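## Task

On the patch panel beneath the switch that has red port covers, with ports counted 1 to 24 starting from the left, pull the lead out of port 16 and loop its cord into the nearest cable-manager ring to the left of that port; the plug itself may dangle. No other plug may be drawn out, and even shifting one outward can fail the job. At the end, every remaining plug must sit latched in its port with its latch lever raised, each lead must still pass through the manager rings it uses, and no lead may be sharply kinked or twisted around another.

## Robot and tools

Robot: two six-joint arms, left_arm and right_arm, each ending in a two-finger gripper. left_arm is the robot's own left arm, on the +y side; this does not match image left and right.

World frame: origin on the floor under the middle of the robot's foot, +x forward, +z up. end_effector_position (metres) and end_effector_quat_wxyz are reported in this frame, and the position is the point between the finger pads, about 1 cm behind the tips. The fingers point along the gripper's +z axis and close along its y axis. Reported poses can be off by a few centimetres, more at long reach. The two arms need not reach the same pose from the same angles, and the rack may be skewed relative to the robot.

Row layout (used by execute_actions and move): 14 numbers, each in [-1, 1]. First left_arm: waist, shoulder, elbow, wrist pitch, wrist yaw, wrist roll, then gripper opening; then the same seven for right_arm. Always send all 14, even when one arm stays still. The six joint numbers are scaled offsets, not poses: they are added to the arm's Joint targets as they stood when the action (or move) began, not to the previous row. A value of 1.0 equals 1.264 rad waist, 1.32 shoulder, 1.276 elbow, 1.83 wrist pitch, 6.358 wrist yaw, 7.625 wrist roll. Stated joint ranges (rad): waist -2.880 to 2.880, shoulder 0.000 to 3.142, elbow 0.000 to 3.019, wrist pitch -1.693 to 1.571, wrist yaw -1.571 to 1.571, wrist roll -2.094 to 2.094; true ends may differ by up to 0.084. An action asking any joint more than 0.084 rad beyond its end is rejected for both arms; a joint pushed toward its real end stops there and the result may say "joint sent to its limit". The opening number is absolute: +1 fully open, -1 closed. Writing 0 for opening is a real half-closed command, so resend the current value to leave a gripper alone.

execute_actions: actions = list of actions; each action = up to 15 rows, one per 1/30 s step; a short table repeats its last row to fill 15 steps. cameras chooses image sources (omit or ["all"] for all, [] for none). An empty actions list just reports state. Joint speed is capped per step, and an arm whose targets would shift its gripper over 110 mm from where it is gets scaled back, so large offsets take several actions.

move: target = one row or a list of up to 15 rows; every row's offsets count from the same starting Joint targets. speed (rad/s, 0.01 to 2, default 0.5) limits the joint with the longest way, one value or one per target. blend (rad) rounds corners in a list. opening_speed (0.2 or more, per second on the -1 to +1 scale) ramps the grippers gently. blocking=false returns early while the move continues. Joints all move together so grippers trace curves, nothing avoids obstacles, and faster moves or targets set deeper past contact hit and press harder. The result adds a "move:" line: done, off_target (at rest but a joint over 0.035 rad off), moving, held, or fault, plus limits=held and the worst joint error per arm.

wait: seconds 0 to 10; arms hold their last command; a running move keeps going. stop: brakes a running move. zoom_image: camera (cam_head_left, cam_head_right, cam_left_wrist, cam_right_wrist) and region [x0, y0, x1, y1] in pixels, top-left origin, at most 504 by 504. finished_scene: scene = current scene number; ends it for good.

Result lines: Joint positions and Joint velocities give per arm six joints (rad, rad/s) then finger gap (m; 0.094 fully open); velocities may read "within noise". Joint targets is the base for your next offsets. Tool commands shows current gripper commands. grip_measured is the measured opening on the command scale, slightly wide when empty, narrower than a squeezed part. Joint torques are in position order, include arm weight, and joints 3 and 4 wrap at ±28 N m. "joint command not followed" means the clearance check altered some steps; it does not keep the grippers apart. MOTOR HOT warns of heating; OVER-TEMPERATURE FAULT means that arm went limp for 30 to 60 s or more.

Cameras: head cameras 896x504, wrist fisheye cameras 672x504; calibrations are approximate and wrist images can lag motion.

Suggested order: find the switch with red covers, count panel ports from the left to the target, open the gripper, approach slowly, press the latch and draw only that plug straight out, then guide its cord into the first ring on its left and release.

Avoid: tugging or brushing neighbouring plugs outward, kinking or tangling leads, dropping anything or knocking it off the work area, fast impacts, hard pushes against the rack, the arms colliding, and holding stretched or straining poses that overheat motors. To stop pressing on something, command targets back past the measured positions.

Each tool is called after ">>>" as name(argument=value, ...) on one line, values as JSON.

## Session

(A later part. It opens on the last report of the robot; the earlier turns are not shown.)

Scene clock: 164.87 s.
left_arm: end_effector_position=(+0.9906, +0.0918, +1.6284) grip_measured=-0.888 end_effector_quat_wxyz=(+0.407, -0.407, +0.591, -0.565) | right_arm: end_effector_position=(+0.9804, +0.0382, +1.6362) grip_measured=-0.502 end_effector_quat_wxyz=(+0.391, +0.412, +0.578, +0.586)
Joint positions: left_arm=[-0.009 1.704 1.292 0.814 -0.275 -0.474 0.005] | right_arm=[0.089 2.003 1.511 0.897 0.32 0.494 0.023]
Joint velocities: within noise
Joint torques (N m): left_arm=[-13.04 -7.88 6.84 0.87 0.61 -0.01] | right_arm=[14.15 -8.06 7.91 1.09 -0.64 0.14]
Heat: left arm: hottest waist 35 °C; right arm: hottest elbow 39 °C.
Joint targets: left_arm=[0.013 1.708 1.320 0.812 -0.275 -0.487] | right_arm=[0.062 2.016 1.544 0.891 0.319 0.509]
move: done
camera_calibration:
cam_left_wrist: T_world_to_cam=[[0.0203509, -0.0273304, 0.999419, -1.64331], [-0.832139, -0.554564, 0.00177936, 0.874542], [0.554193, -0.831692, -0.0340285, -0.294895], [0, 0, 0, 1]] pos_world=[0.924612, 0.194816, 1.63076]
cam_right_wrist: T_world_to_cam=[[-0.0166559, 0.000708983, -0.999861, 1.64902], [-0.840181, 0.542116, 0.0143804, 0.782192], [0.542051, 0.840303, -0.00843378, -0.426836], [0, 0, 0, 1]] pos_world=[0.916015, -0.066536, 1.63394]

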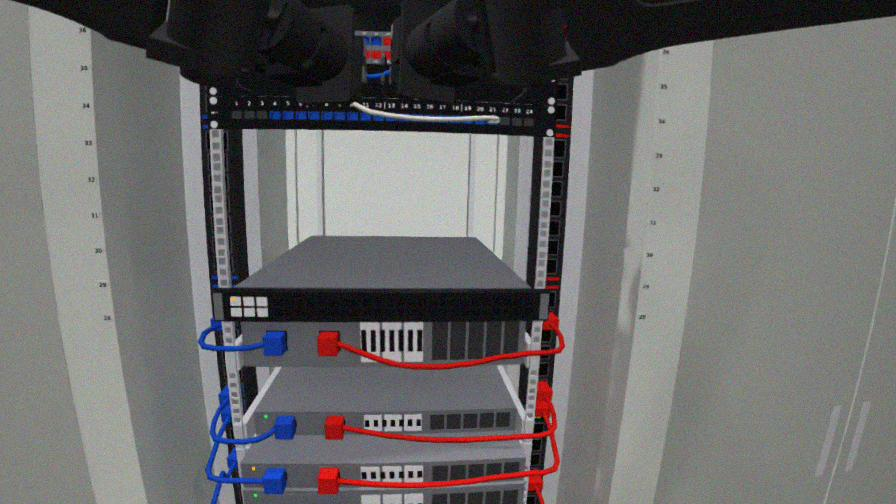

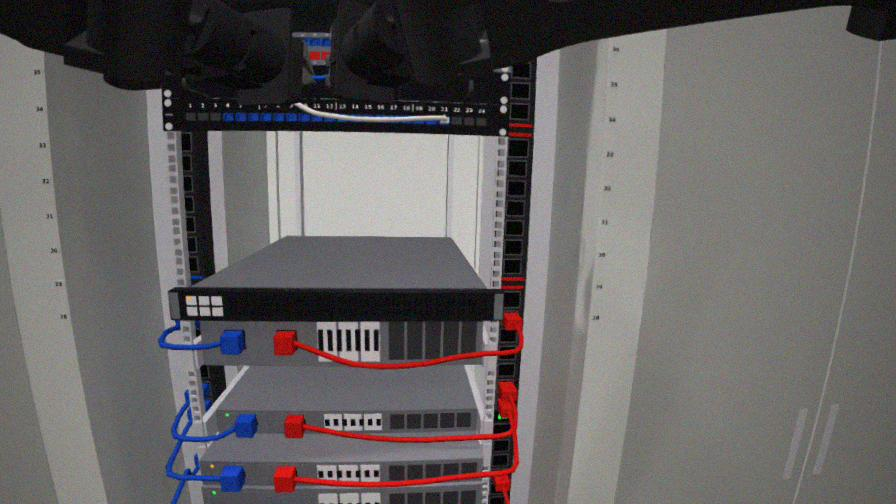

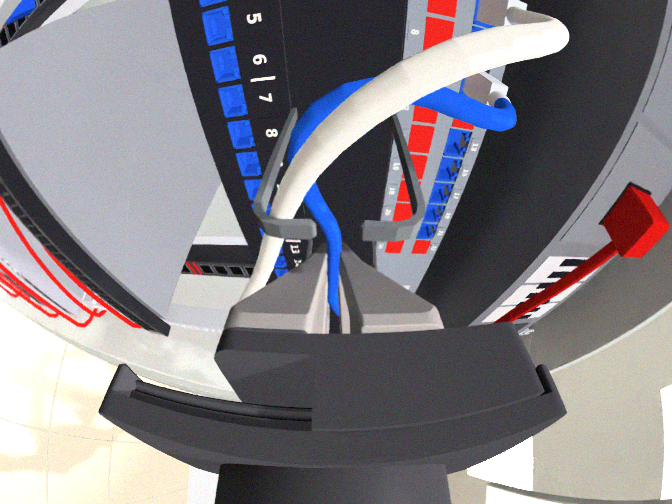

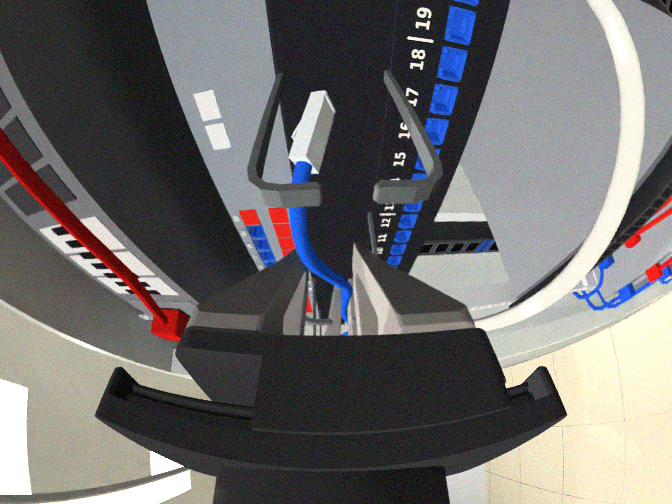

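>>> move(target=[[0,0,0,0,0,0,-0.89,0,0,0,0,0,0,-0.25],[0,0,0,0,0,0,-0.89,0.0767,-0.0598,-0.1732,0.0874,0.0063,-0.0089,-0.25]], opening_speed=0.4, speed=0.12)

>>> zoom_image(camera="cam_right_wrist", region=[250, 150, 400, 335])

>>> zoom_image(camera="cam_head_left", region=[355, 25, 440, 100])

Scene clock: 169.67 s.
left_arm: end_effector_position=(+0.9906, +0.0918, +1.6284) grip_measured=-0.888 end_effector_quat_wxyz=(+0.406, -0.407, +0.591, -0.565) | right_arm: end_effector_position=(+0.9194, +0.0318, +1.6361) grip_measured=-0.252 end_effector_quat_wxyz=(+0.396, +0.405, +0.583, +0.582)
Joint positions: left_arm=[-0.009 1.704 1.292 0.814 -0.275 -0.474 0.005] | right_arm=[0.13 1.954 1.324 1.039 0.358 0.457 0.035]
Joint velocities: within noise
Joint torques (N m): left_arm=[-13.04 -7.88 6.86 0.87 0.61 -0.01] | right_arm=[16.97 -8.76 4.96 1.7 -0.53 -0.19]
Heat: left arm: hottest waist 35 °C; right arm: hottest elbow 39 °C.
Joint targets: left_arm=[0.013 1.708 1.320 0.812 -0.275 -0.487] | right_arm=[0.159 1.937 1.322 1.051 0.359 0.441]
move: done
camera_calibration:
cam_left_wrist: T_world_to_cam=[[0.0204801, -0.0269715, 0.999426, -1.64348], [-0.832132, -0.554573, 0.00208568, 0.874037], [0.554199, -0.831698, -0.0338016, -0.295269], [0, 0, 0, 1]] pos_world=[0.924611, 0.194816, 1.63073]
cam_right_wrist: T_world_to_cam=[[-0.0100615, -0.0191081, -0.999767, 1.64234], [-0.841384, 0.540435, -0.00186152, 0.762153], [0.540345, 0.841169, -0.0215148, -0.365438], [0, 0, 0, 1]] pos_world=[0.85525, -0.0731174, 1.63551]

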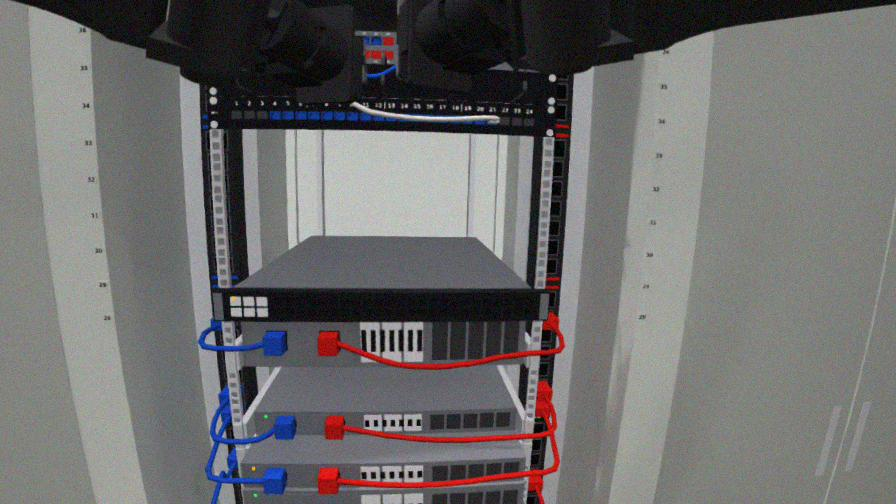

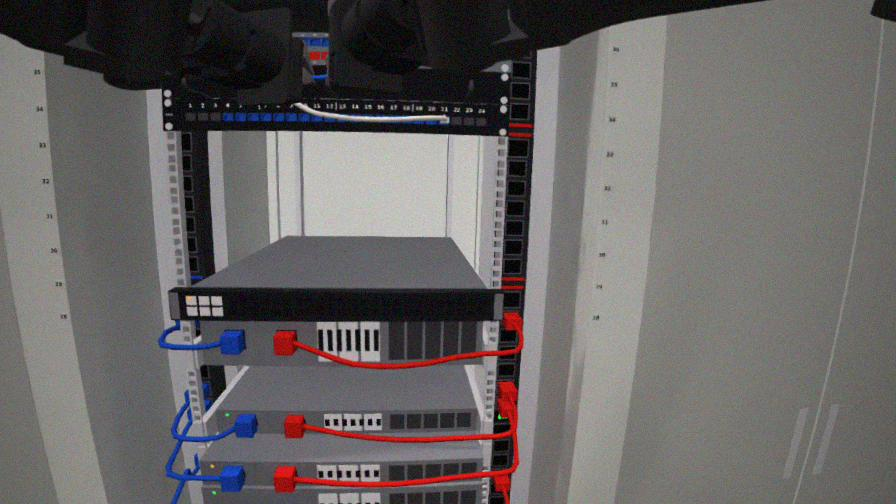

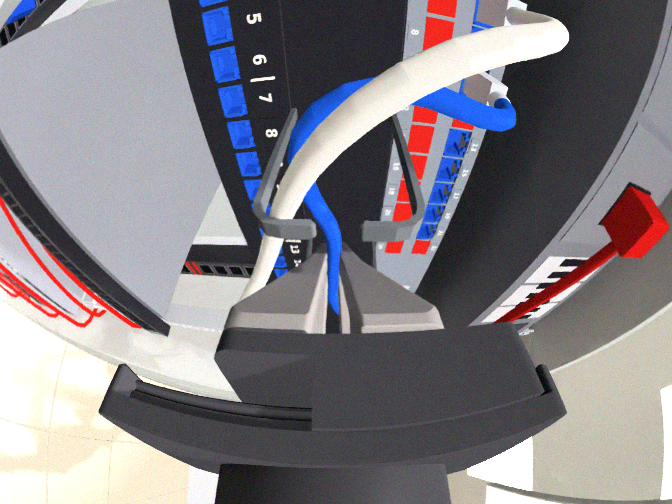

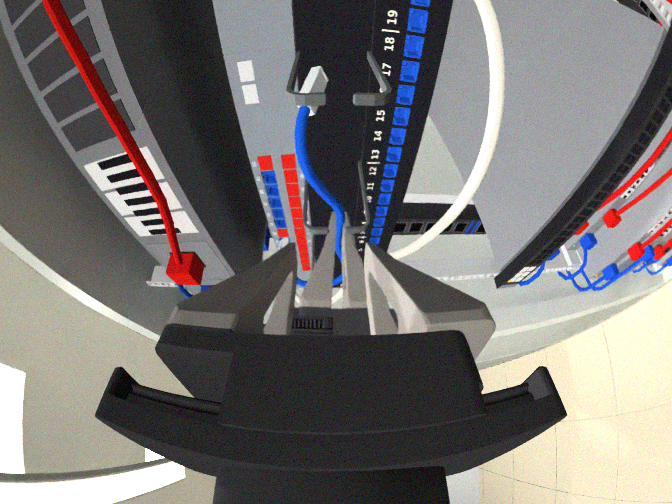

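Scaled by 2.724 from the camera's 672x504 image, which has a finer 960x720 frame.

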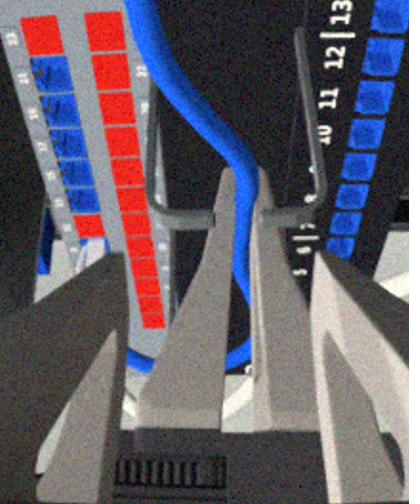

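Scaled by 5.929 from the camera's 896x504 image, which has a finer 1280x720 frame.

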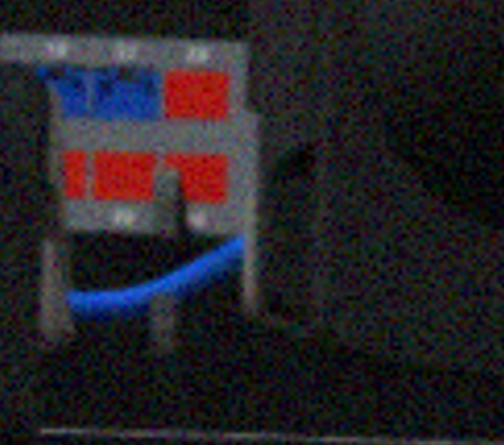

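>>> move(target=[0,0,0,0,0,0,-0.4,0,0,0,0,0,0,-0.25], opening_speed=0.3)

>>> zoom_image(camera="cam_right_wrist", region=[250, 130, 400, 335])

>>> zoom_image(camera="cam_left_wrist", region=[220, 130, 440, 335])

Scene clock: 172.23 s.
left_arm: end_effector_position=(+0.9911, +0.0922, +1.6288) grip_measured=-0.402 end_effector_quat_wxyz=(+0.405, -0.408, +0.590, -0.566) | right_arm: end_effector_position=(+0.9195, +0.0316, +1.6361) grip_measured=-0.252 end_effector_quat_wxyz=(+0.397, +0.406, +0.583, +0.582)
Joint positions: left_arm=[-0.009 1.704 1.293 0.814 -0.275 -0.479 0.028] | right_arm=[0.13 1.954 1.324 1.04 0.358 0.456 0.035]
Joint velocities: within noise
Joint torques (N m): left_arm=[-13.04 -7.88 6.76 0.87 0.61 0.05] | right_arm=[16.85 -9.76 4.89 1.66 -0.57 -0.15]
Heat: left arm: hottest waist 35 °C; right arm: hottest elbow 39 °C.
Joint targets: left_arm=[0.013 1.708 1.320 0.812 -0.275 -0.487] | right_arm=[0.159 1.937 1.322 1.050 0.359 0.442]
move: done
camera_calibration:
cam_left_wrist: T_world_to_cam=[[0.0216554, -0.0222022, 0.999519, -1.64557], [-0.831509, -0.555483, 0.0056764, 0.868215], [0.555089, -0.831232, -0.0304905, -0.301554], [0, 0, 0, 1]] pos_world=[0.924953, 0.195082, 1.63066]
cam_right_wrist: T_world_to_cam=[[-0.00993095, -0.0195818, -0.999759, 1.64223], [-0.840948, 0.541111, -0.00224506, 0.762511], [0.541025, 0.840723, -0.021841, -0.365403], [0, 0, 0, 1]] pos_world=[0.855233, -0.0732433, 1.63557]

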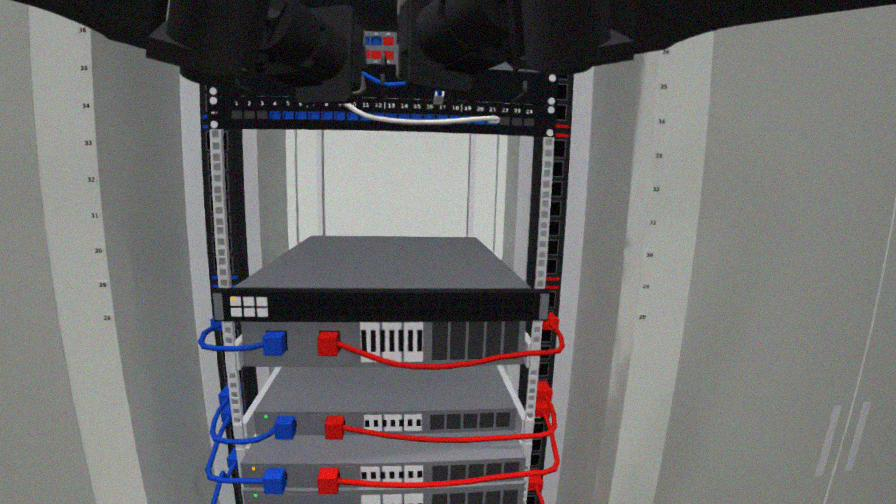

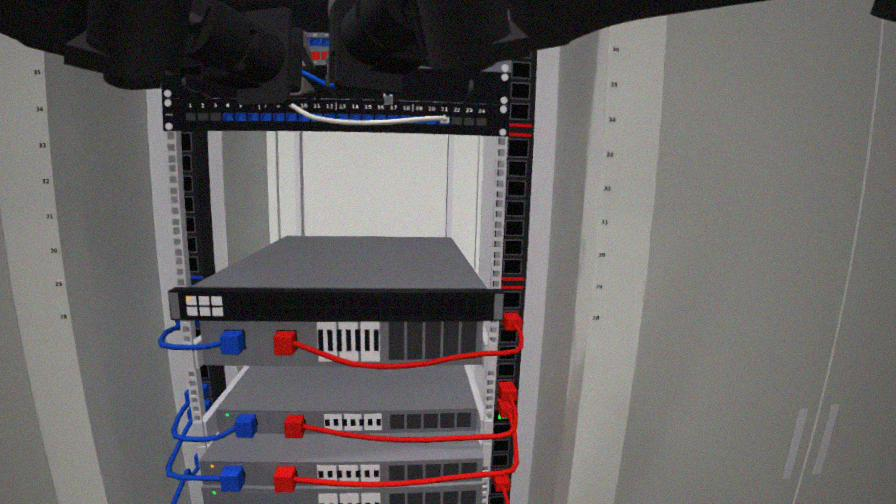

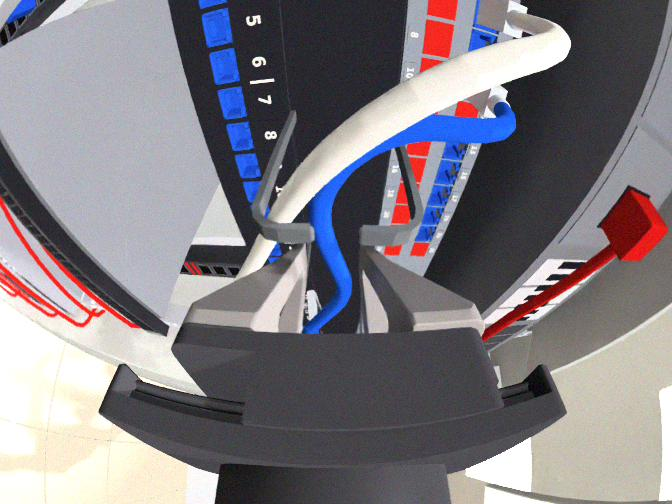

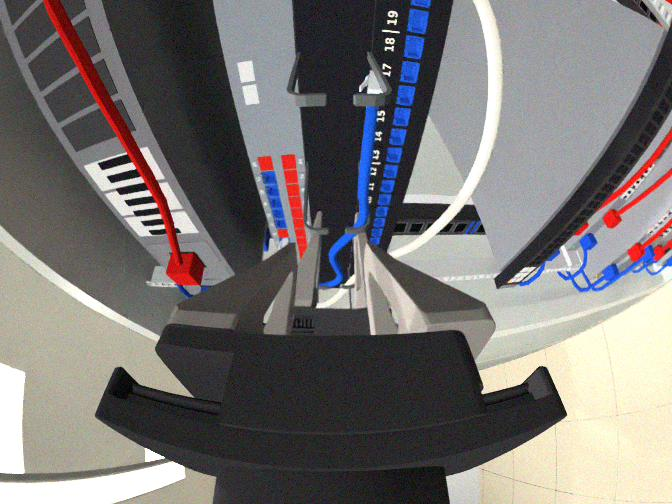

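Scaled by 2.459 from the camera's 672x504 image, which has a finer 960x720 frame.

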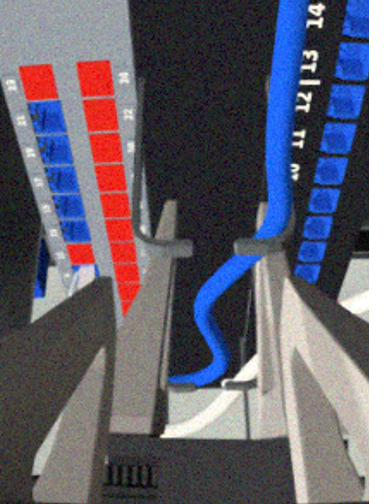

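Scaled by 2.291 from the camera's 672x504 image, which has a finer 960x720 frame.

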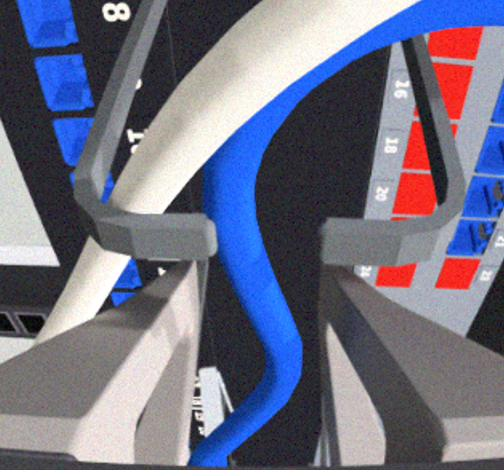

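>>> zoom_image(camera="cam_right_wrist", region=[300, 180, 390, 300])

>>> zoom_image(camera="cam_head_left", region=[350, 55, 460, 125])

>>> zoom_image(camera="cam_head_right", region=[290, 55, 410, 130])

Scaled by 4.200 from the camera's 672x504 image, which has a finer 960x720 frame.

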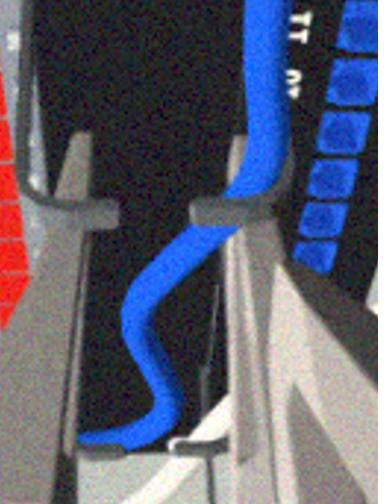

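Scaled by 4.582 from the camera's 896x504 image, which has a finer 1280x720 frame.

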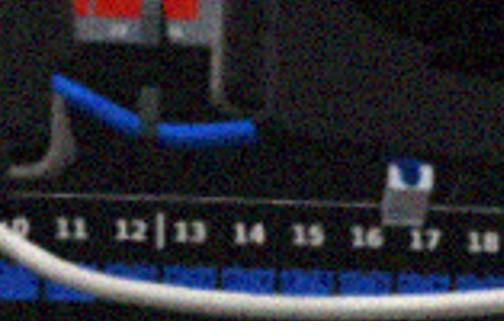

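Scaled by 4.200 from the camera's 896x504 image, which has a finer 1280x720 frame.

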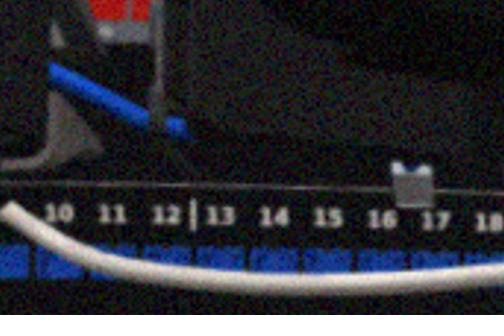

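>>> move(target=[[0,0,0,0,0,0,-0.2,0,0,0,0,0,0,-0.25],[-0.0839,-0.0705,-0.185,0.082,-0.0083,0.0089,-0.2,0,0,0,0,0,0,-0.25]], opening_speed=0.4, speed=0.12)

>>> zoom_image(camera="cam_right_wrist", region=[260, 50, 410, 335])

>>> zoom_image(camera="cam_left_wrist", region=[220, 130, 440, 335])

>>> zoom_image(camera="cam_head_left", region=[270, 25, 460, 125])

Scene clock: 176.30 s.
left_arm: end_effector_position=(+0.9209, +0.0976, +1.6317) grip_measured=-0.202 end_effector_quat_wxyz=(+0.412, -0.398, +0.599, -0.560) | right_arm: end_effector_position=(+0.9195, +0.0315, +1.6361) grip_measured=-0.252 end_effector_quat_wxyz=(+0.397, +0.406, +0.583, +0.582)
Joint positions: left_arm=[-0.064 1.63 1.084 0.948 -0.326 -0.427 0.037] | right_arm=[0.13 1.954 1.324 1.04 0.358 0.456 0.035]
Joint velocities: within noise
Joint torques (N m): left_arm=[-15.56 -7.77 4.44 1.36 0.56 0.23] | right_arm=[17.14 -9.7 5.11 1.66 -0.55 -0.14]
Heat: left arm: hottest waist 35 °C; right arm: hottest elbow 39 °C.
Joint targets: left_arm=[-0.093 1.615 1.084 0.961 -0.328 -0.419] | right_arm=[0.159 1.937 1.322 1.051 0.359 0.442]
move: done
camera_calibration:
cam_left_wrist: T_world_to_cam=[[0.0147648, -0.0528472, 0.998493, -1.63583], [-0.835245, -0.549623, -0.016739, 0.852322], [0.54968, -0.833739, -0.0522554, -0.217305], [0, 0, 0, 1]] pos_world=[0.855498, 0.200831, 1.63628]
cam_right_wrist: T_world_to_cam=[[-0.00983976, -0.0194012, -0.999763, 1.64219], [-0.840773, 0.541384, -0.00223103, 0.762384], [0.541299, 0.840552, -0.0216391, -0.365931], [0, 0, 0, 1]] pos_world=[0.855229, -0.0732979, 1.63558]

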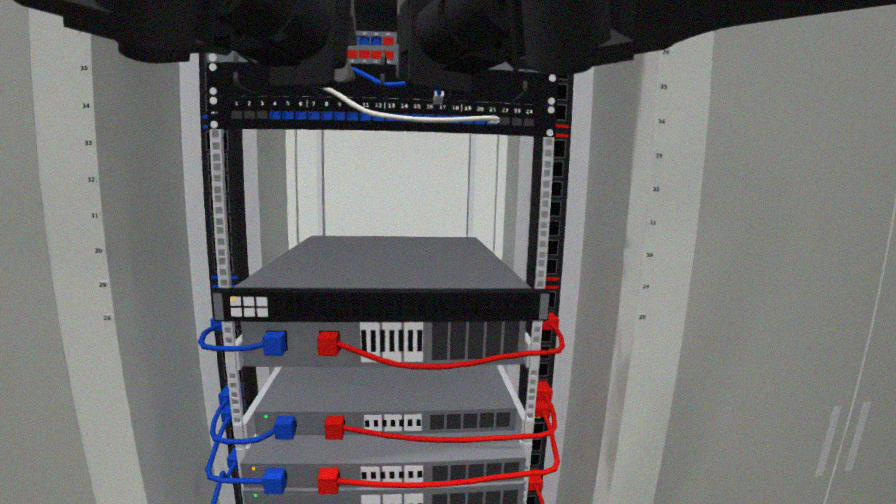

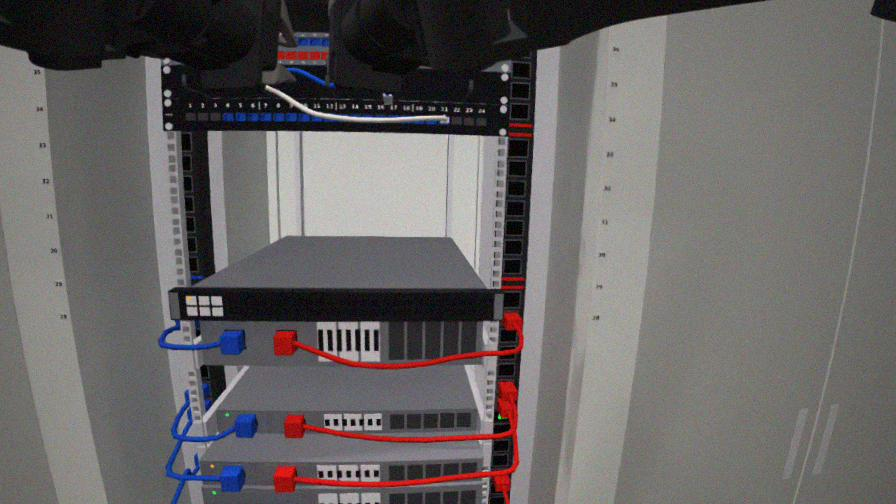

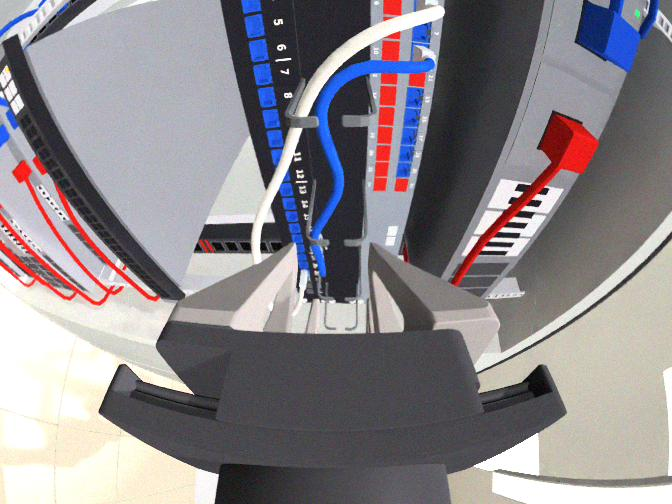

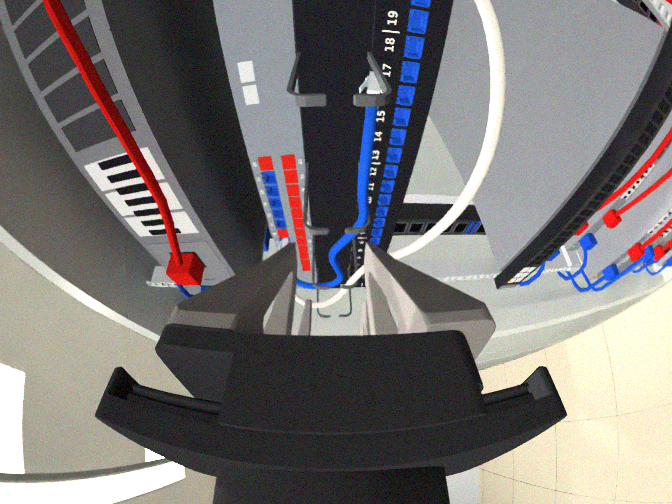

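Scaled by 1.768 from the camera's 672x504 image, which has a finer 960x720 frame.

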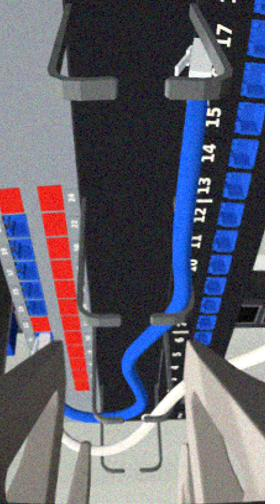

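Scaled by 2.291 from the camera's 672x504 image, which has a finer 960x720 frame.

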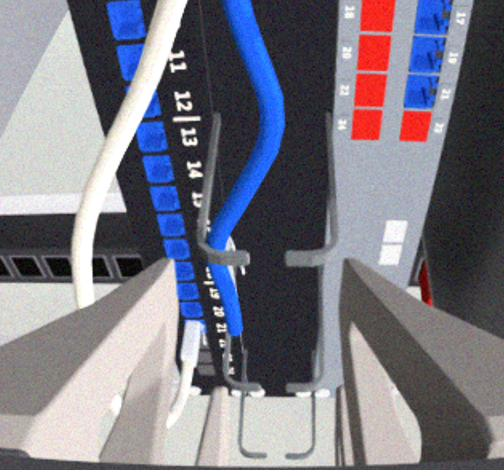

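Scaled by 2.653 from the camera's 896x504 image, which has a finer 1280x720 frame.

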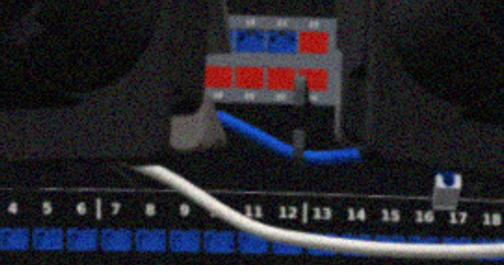

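>>> move(target=[[-0.0399,-0.0308,-0.1314,0.0726,-0.0073,0.0066,-0.2,0.0369,-0.0189,-0.1278,0.08,0.0065,-0.0056,-0.25],[0.469,0.178,-0.1834,0.1852,-0.0428,0.0418,-0.2,0.0369,-0.0189,-0.1278,0.08,0.0065,-0.0056,-0.25],[0.83,0.3674,0.0517,0.1197,-0.0727,0.0821,-0.2,-0.363,-0.028,-0.448,0.0814,-0.0565,-0.1235,-0.25],[0.83,0.3674,0.0517,0.1197,-0.0727,0.0821,-0.2,-0.704,-0.047,-0.174,-0.629,-0.0458,-0.23,-0.25]], speed=[0.2, 0.7, 0.7, 1.0], blend=0.05)

>>> zoom_image(camera="cam_head_left", region=[200, 20, 390, 140])

>>> zoom_image(camera="cam_head_left", region=[350, 25, 510, 135])

>>> zoom_image(camera="cam_head_right", region=[190, 25, 350, 125])

Scene clock: 183.07 s.
left_arm: end_effector_position=(+0.7597, +0.4425, +0.9848) grip_measured=-0.202 end_effector_quat_wxyz=(+0.288, -0.346, +0.866, +0.216) | right_arm: end_effector_position=(+0.6987, -0.1569, +1.0765) grip_measured=-0.252 end_effector_quat_wxyz=(+0.164, -0.511, +0.800, +0.270)
Joint positions: left_arm=[0.953 2.09 1.146 1.187 -0.789 0.2 0.038] | right_arm=[-0.721 1.891 1.097 -0.093 0.068 -1.297 0.035]
Joint velocities: within noise
Joint torques (N m): left_arm=[-9.35 -12.28 -0.76 1.21 -0.09 0.1] | right_arm=[8.88 -12.4 -0.28 0.49 -0.48 -0.11]
Heat: left arm: hottest waist 35 °C; right arm: hottest elbow 39 °C.
Joint targets: left_arm=[0.957 2.099 1.150 1.181 -0.790 0.207] | right_arm=[-0.731 1.874 1.100 -0.101 0.068 -1.312]
move: done
camera_calibration:
cam_left_wrist: T_world_to_cam=[[0.725275, -0.666655, -0.17189, -0.0848301], [-0.684878, -0.724084, -0.0815115, 0.923169], [-0.0701229, 0.176842, -0.981738, 1.06411], [0, 0, 0, 1]] pos_world=[0.768403, 0.423719, 1.10535]
cam_right_wrist: T_world_to_cam=[[0.915433, -0.31922, -0.245115, -0.429087], [-0.319968, -0.94667, 0.0378882, 0.0369732], [-0.244138, 0.0437449, -0.968753, 1.34326], [0, 0, 0, 1]] pos_world=[0.732571, -0.160733, 1.19471]

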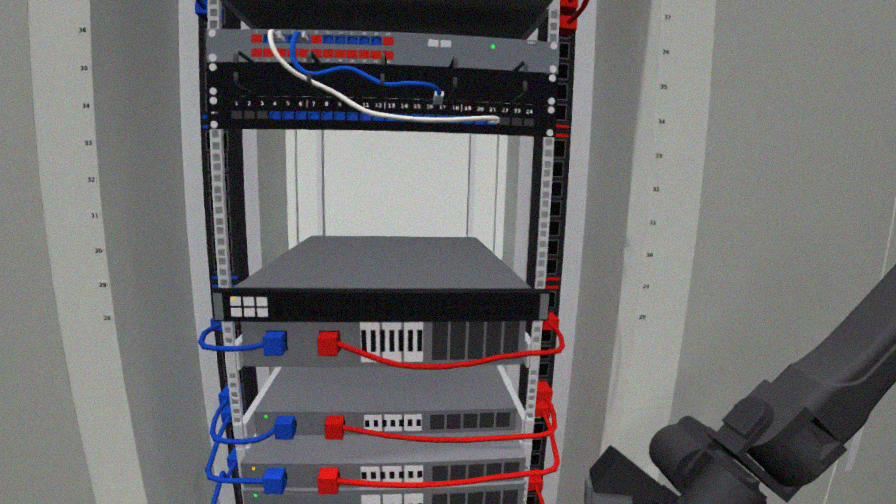

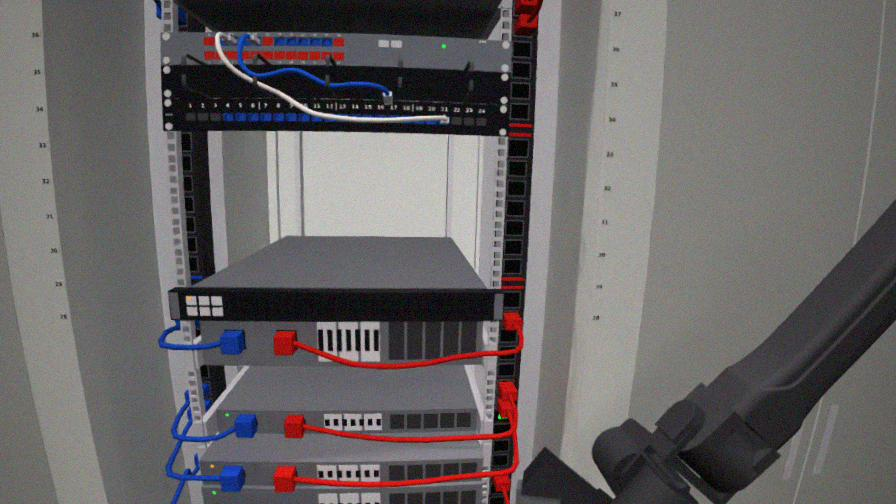

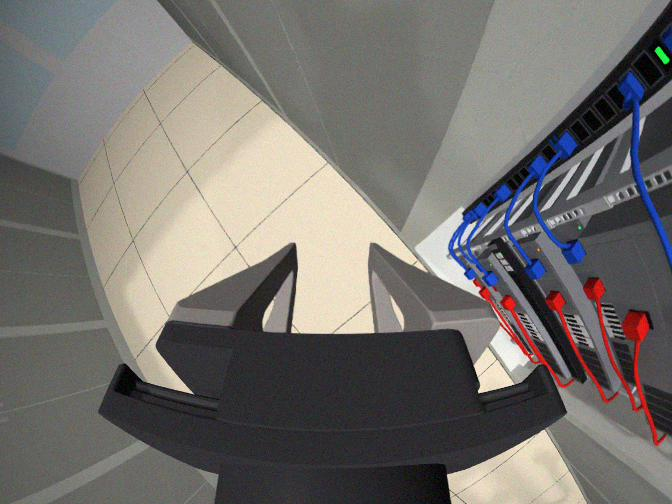

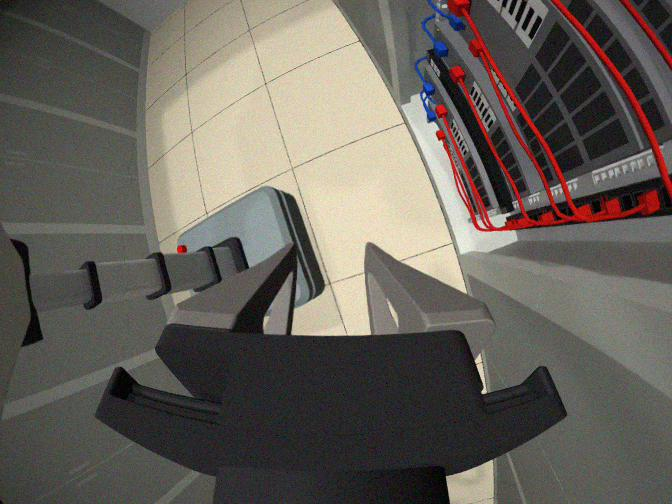

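Scaled by 2.653 from the camera's 896x504 image, which has a finer 1280x720 frame.

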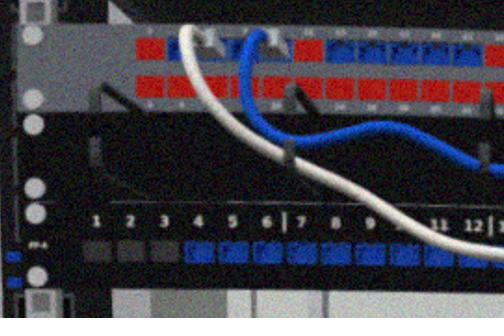

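Scaled by 3.150 from the camera's 896x504 image, which has a finer 1280x720 frame.

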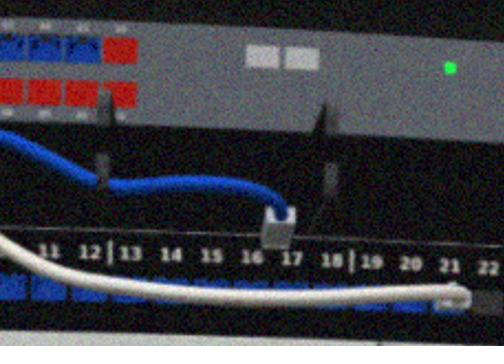

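Scaled by 3.150 from the camera's 896x504 image, which has a finer 1280x720 frame.

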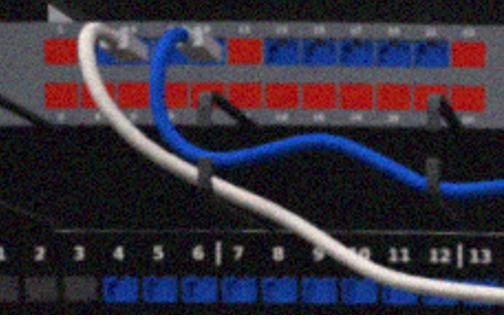

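>>> zoom_image(camera="cam_head_left", region=[285, 50, 345, 95])

>>> zoom_image(camera="cam_head_right", region=[230, 50, 290, 95])

>>> zoom_image(camera="cam_head_left", region=[460, 95, 520, 140])

Scaled by 8.400 from the camera's 896x504 image, which has a finer 1280x720 frame.

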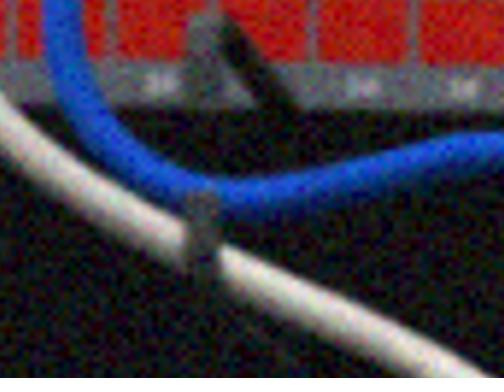

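Scaled by 8.400 from the camera's 896x504 image, which has a finer 1280x720 frame.

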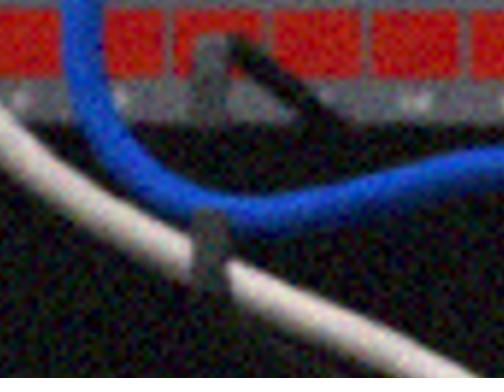

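Scaled by 8.400 from the camera's 896x504 image, which has a finer 1280x720 frame.

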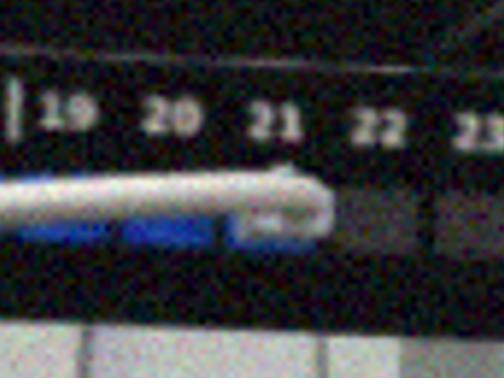

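>>> finished_scene(scene=1)

The scene is finished: the task was done.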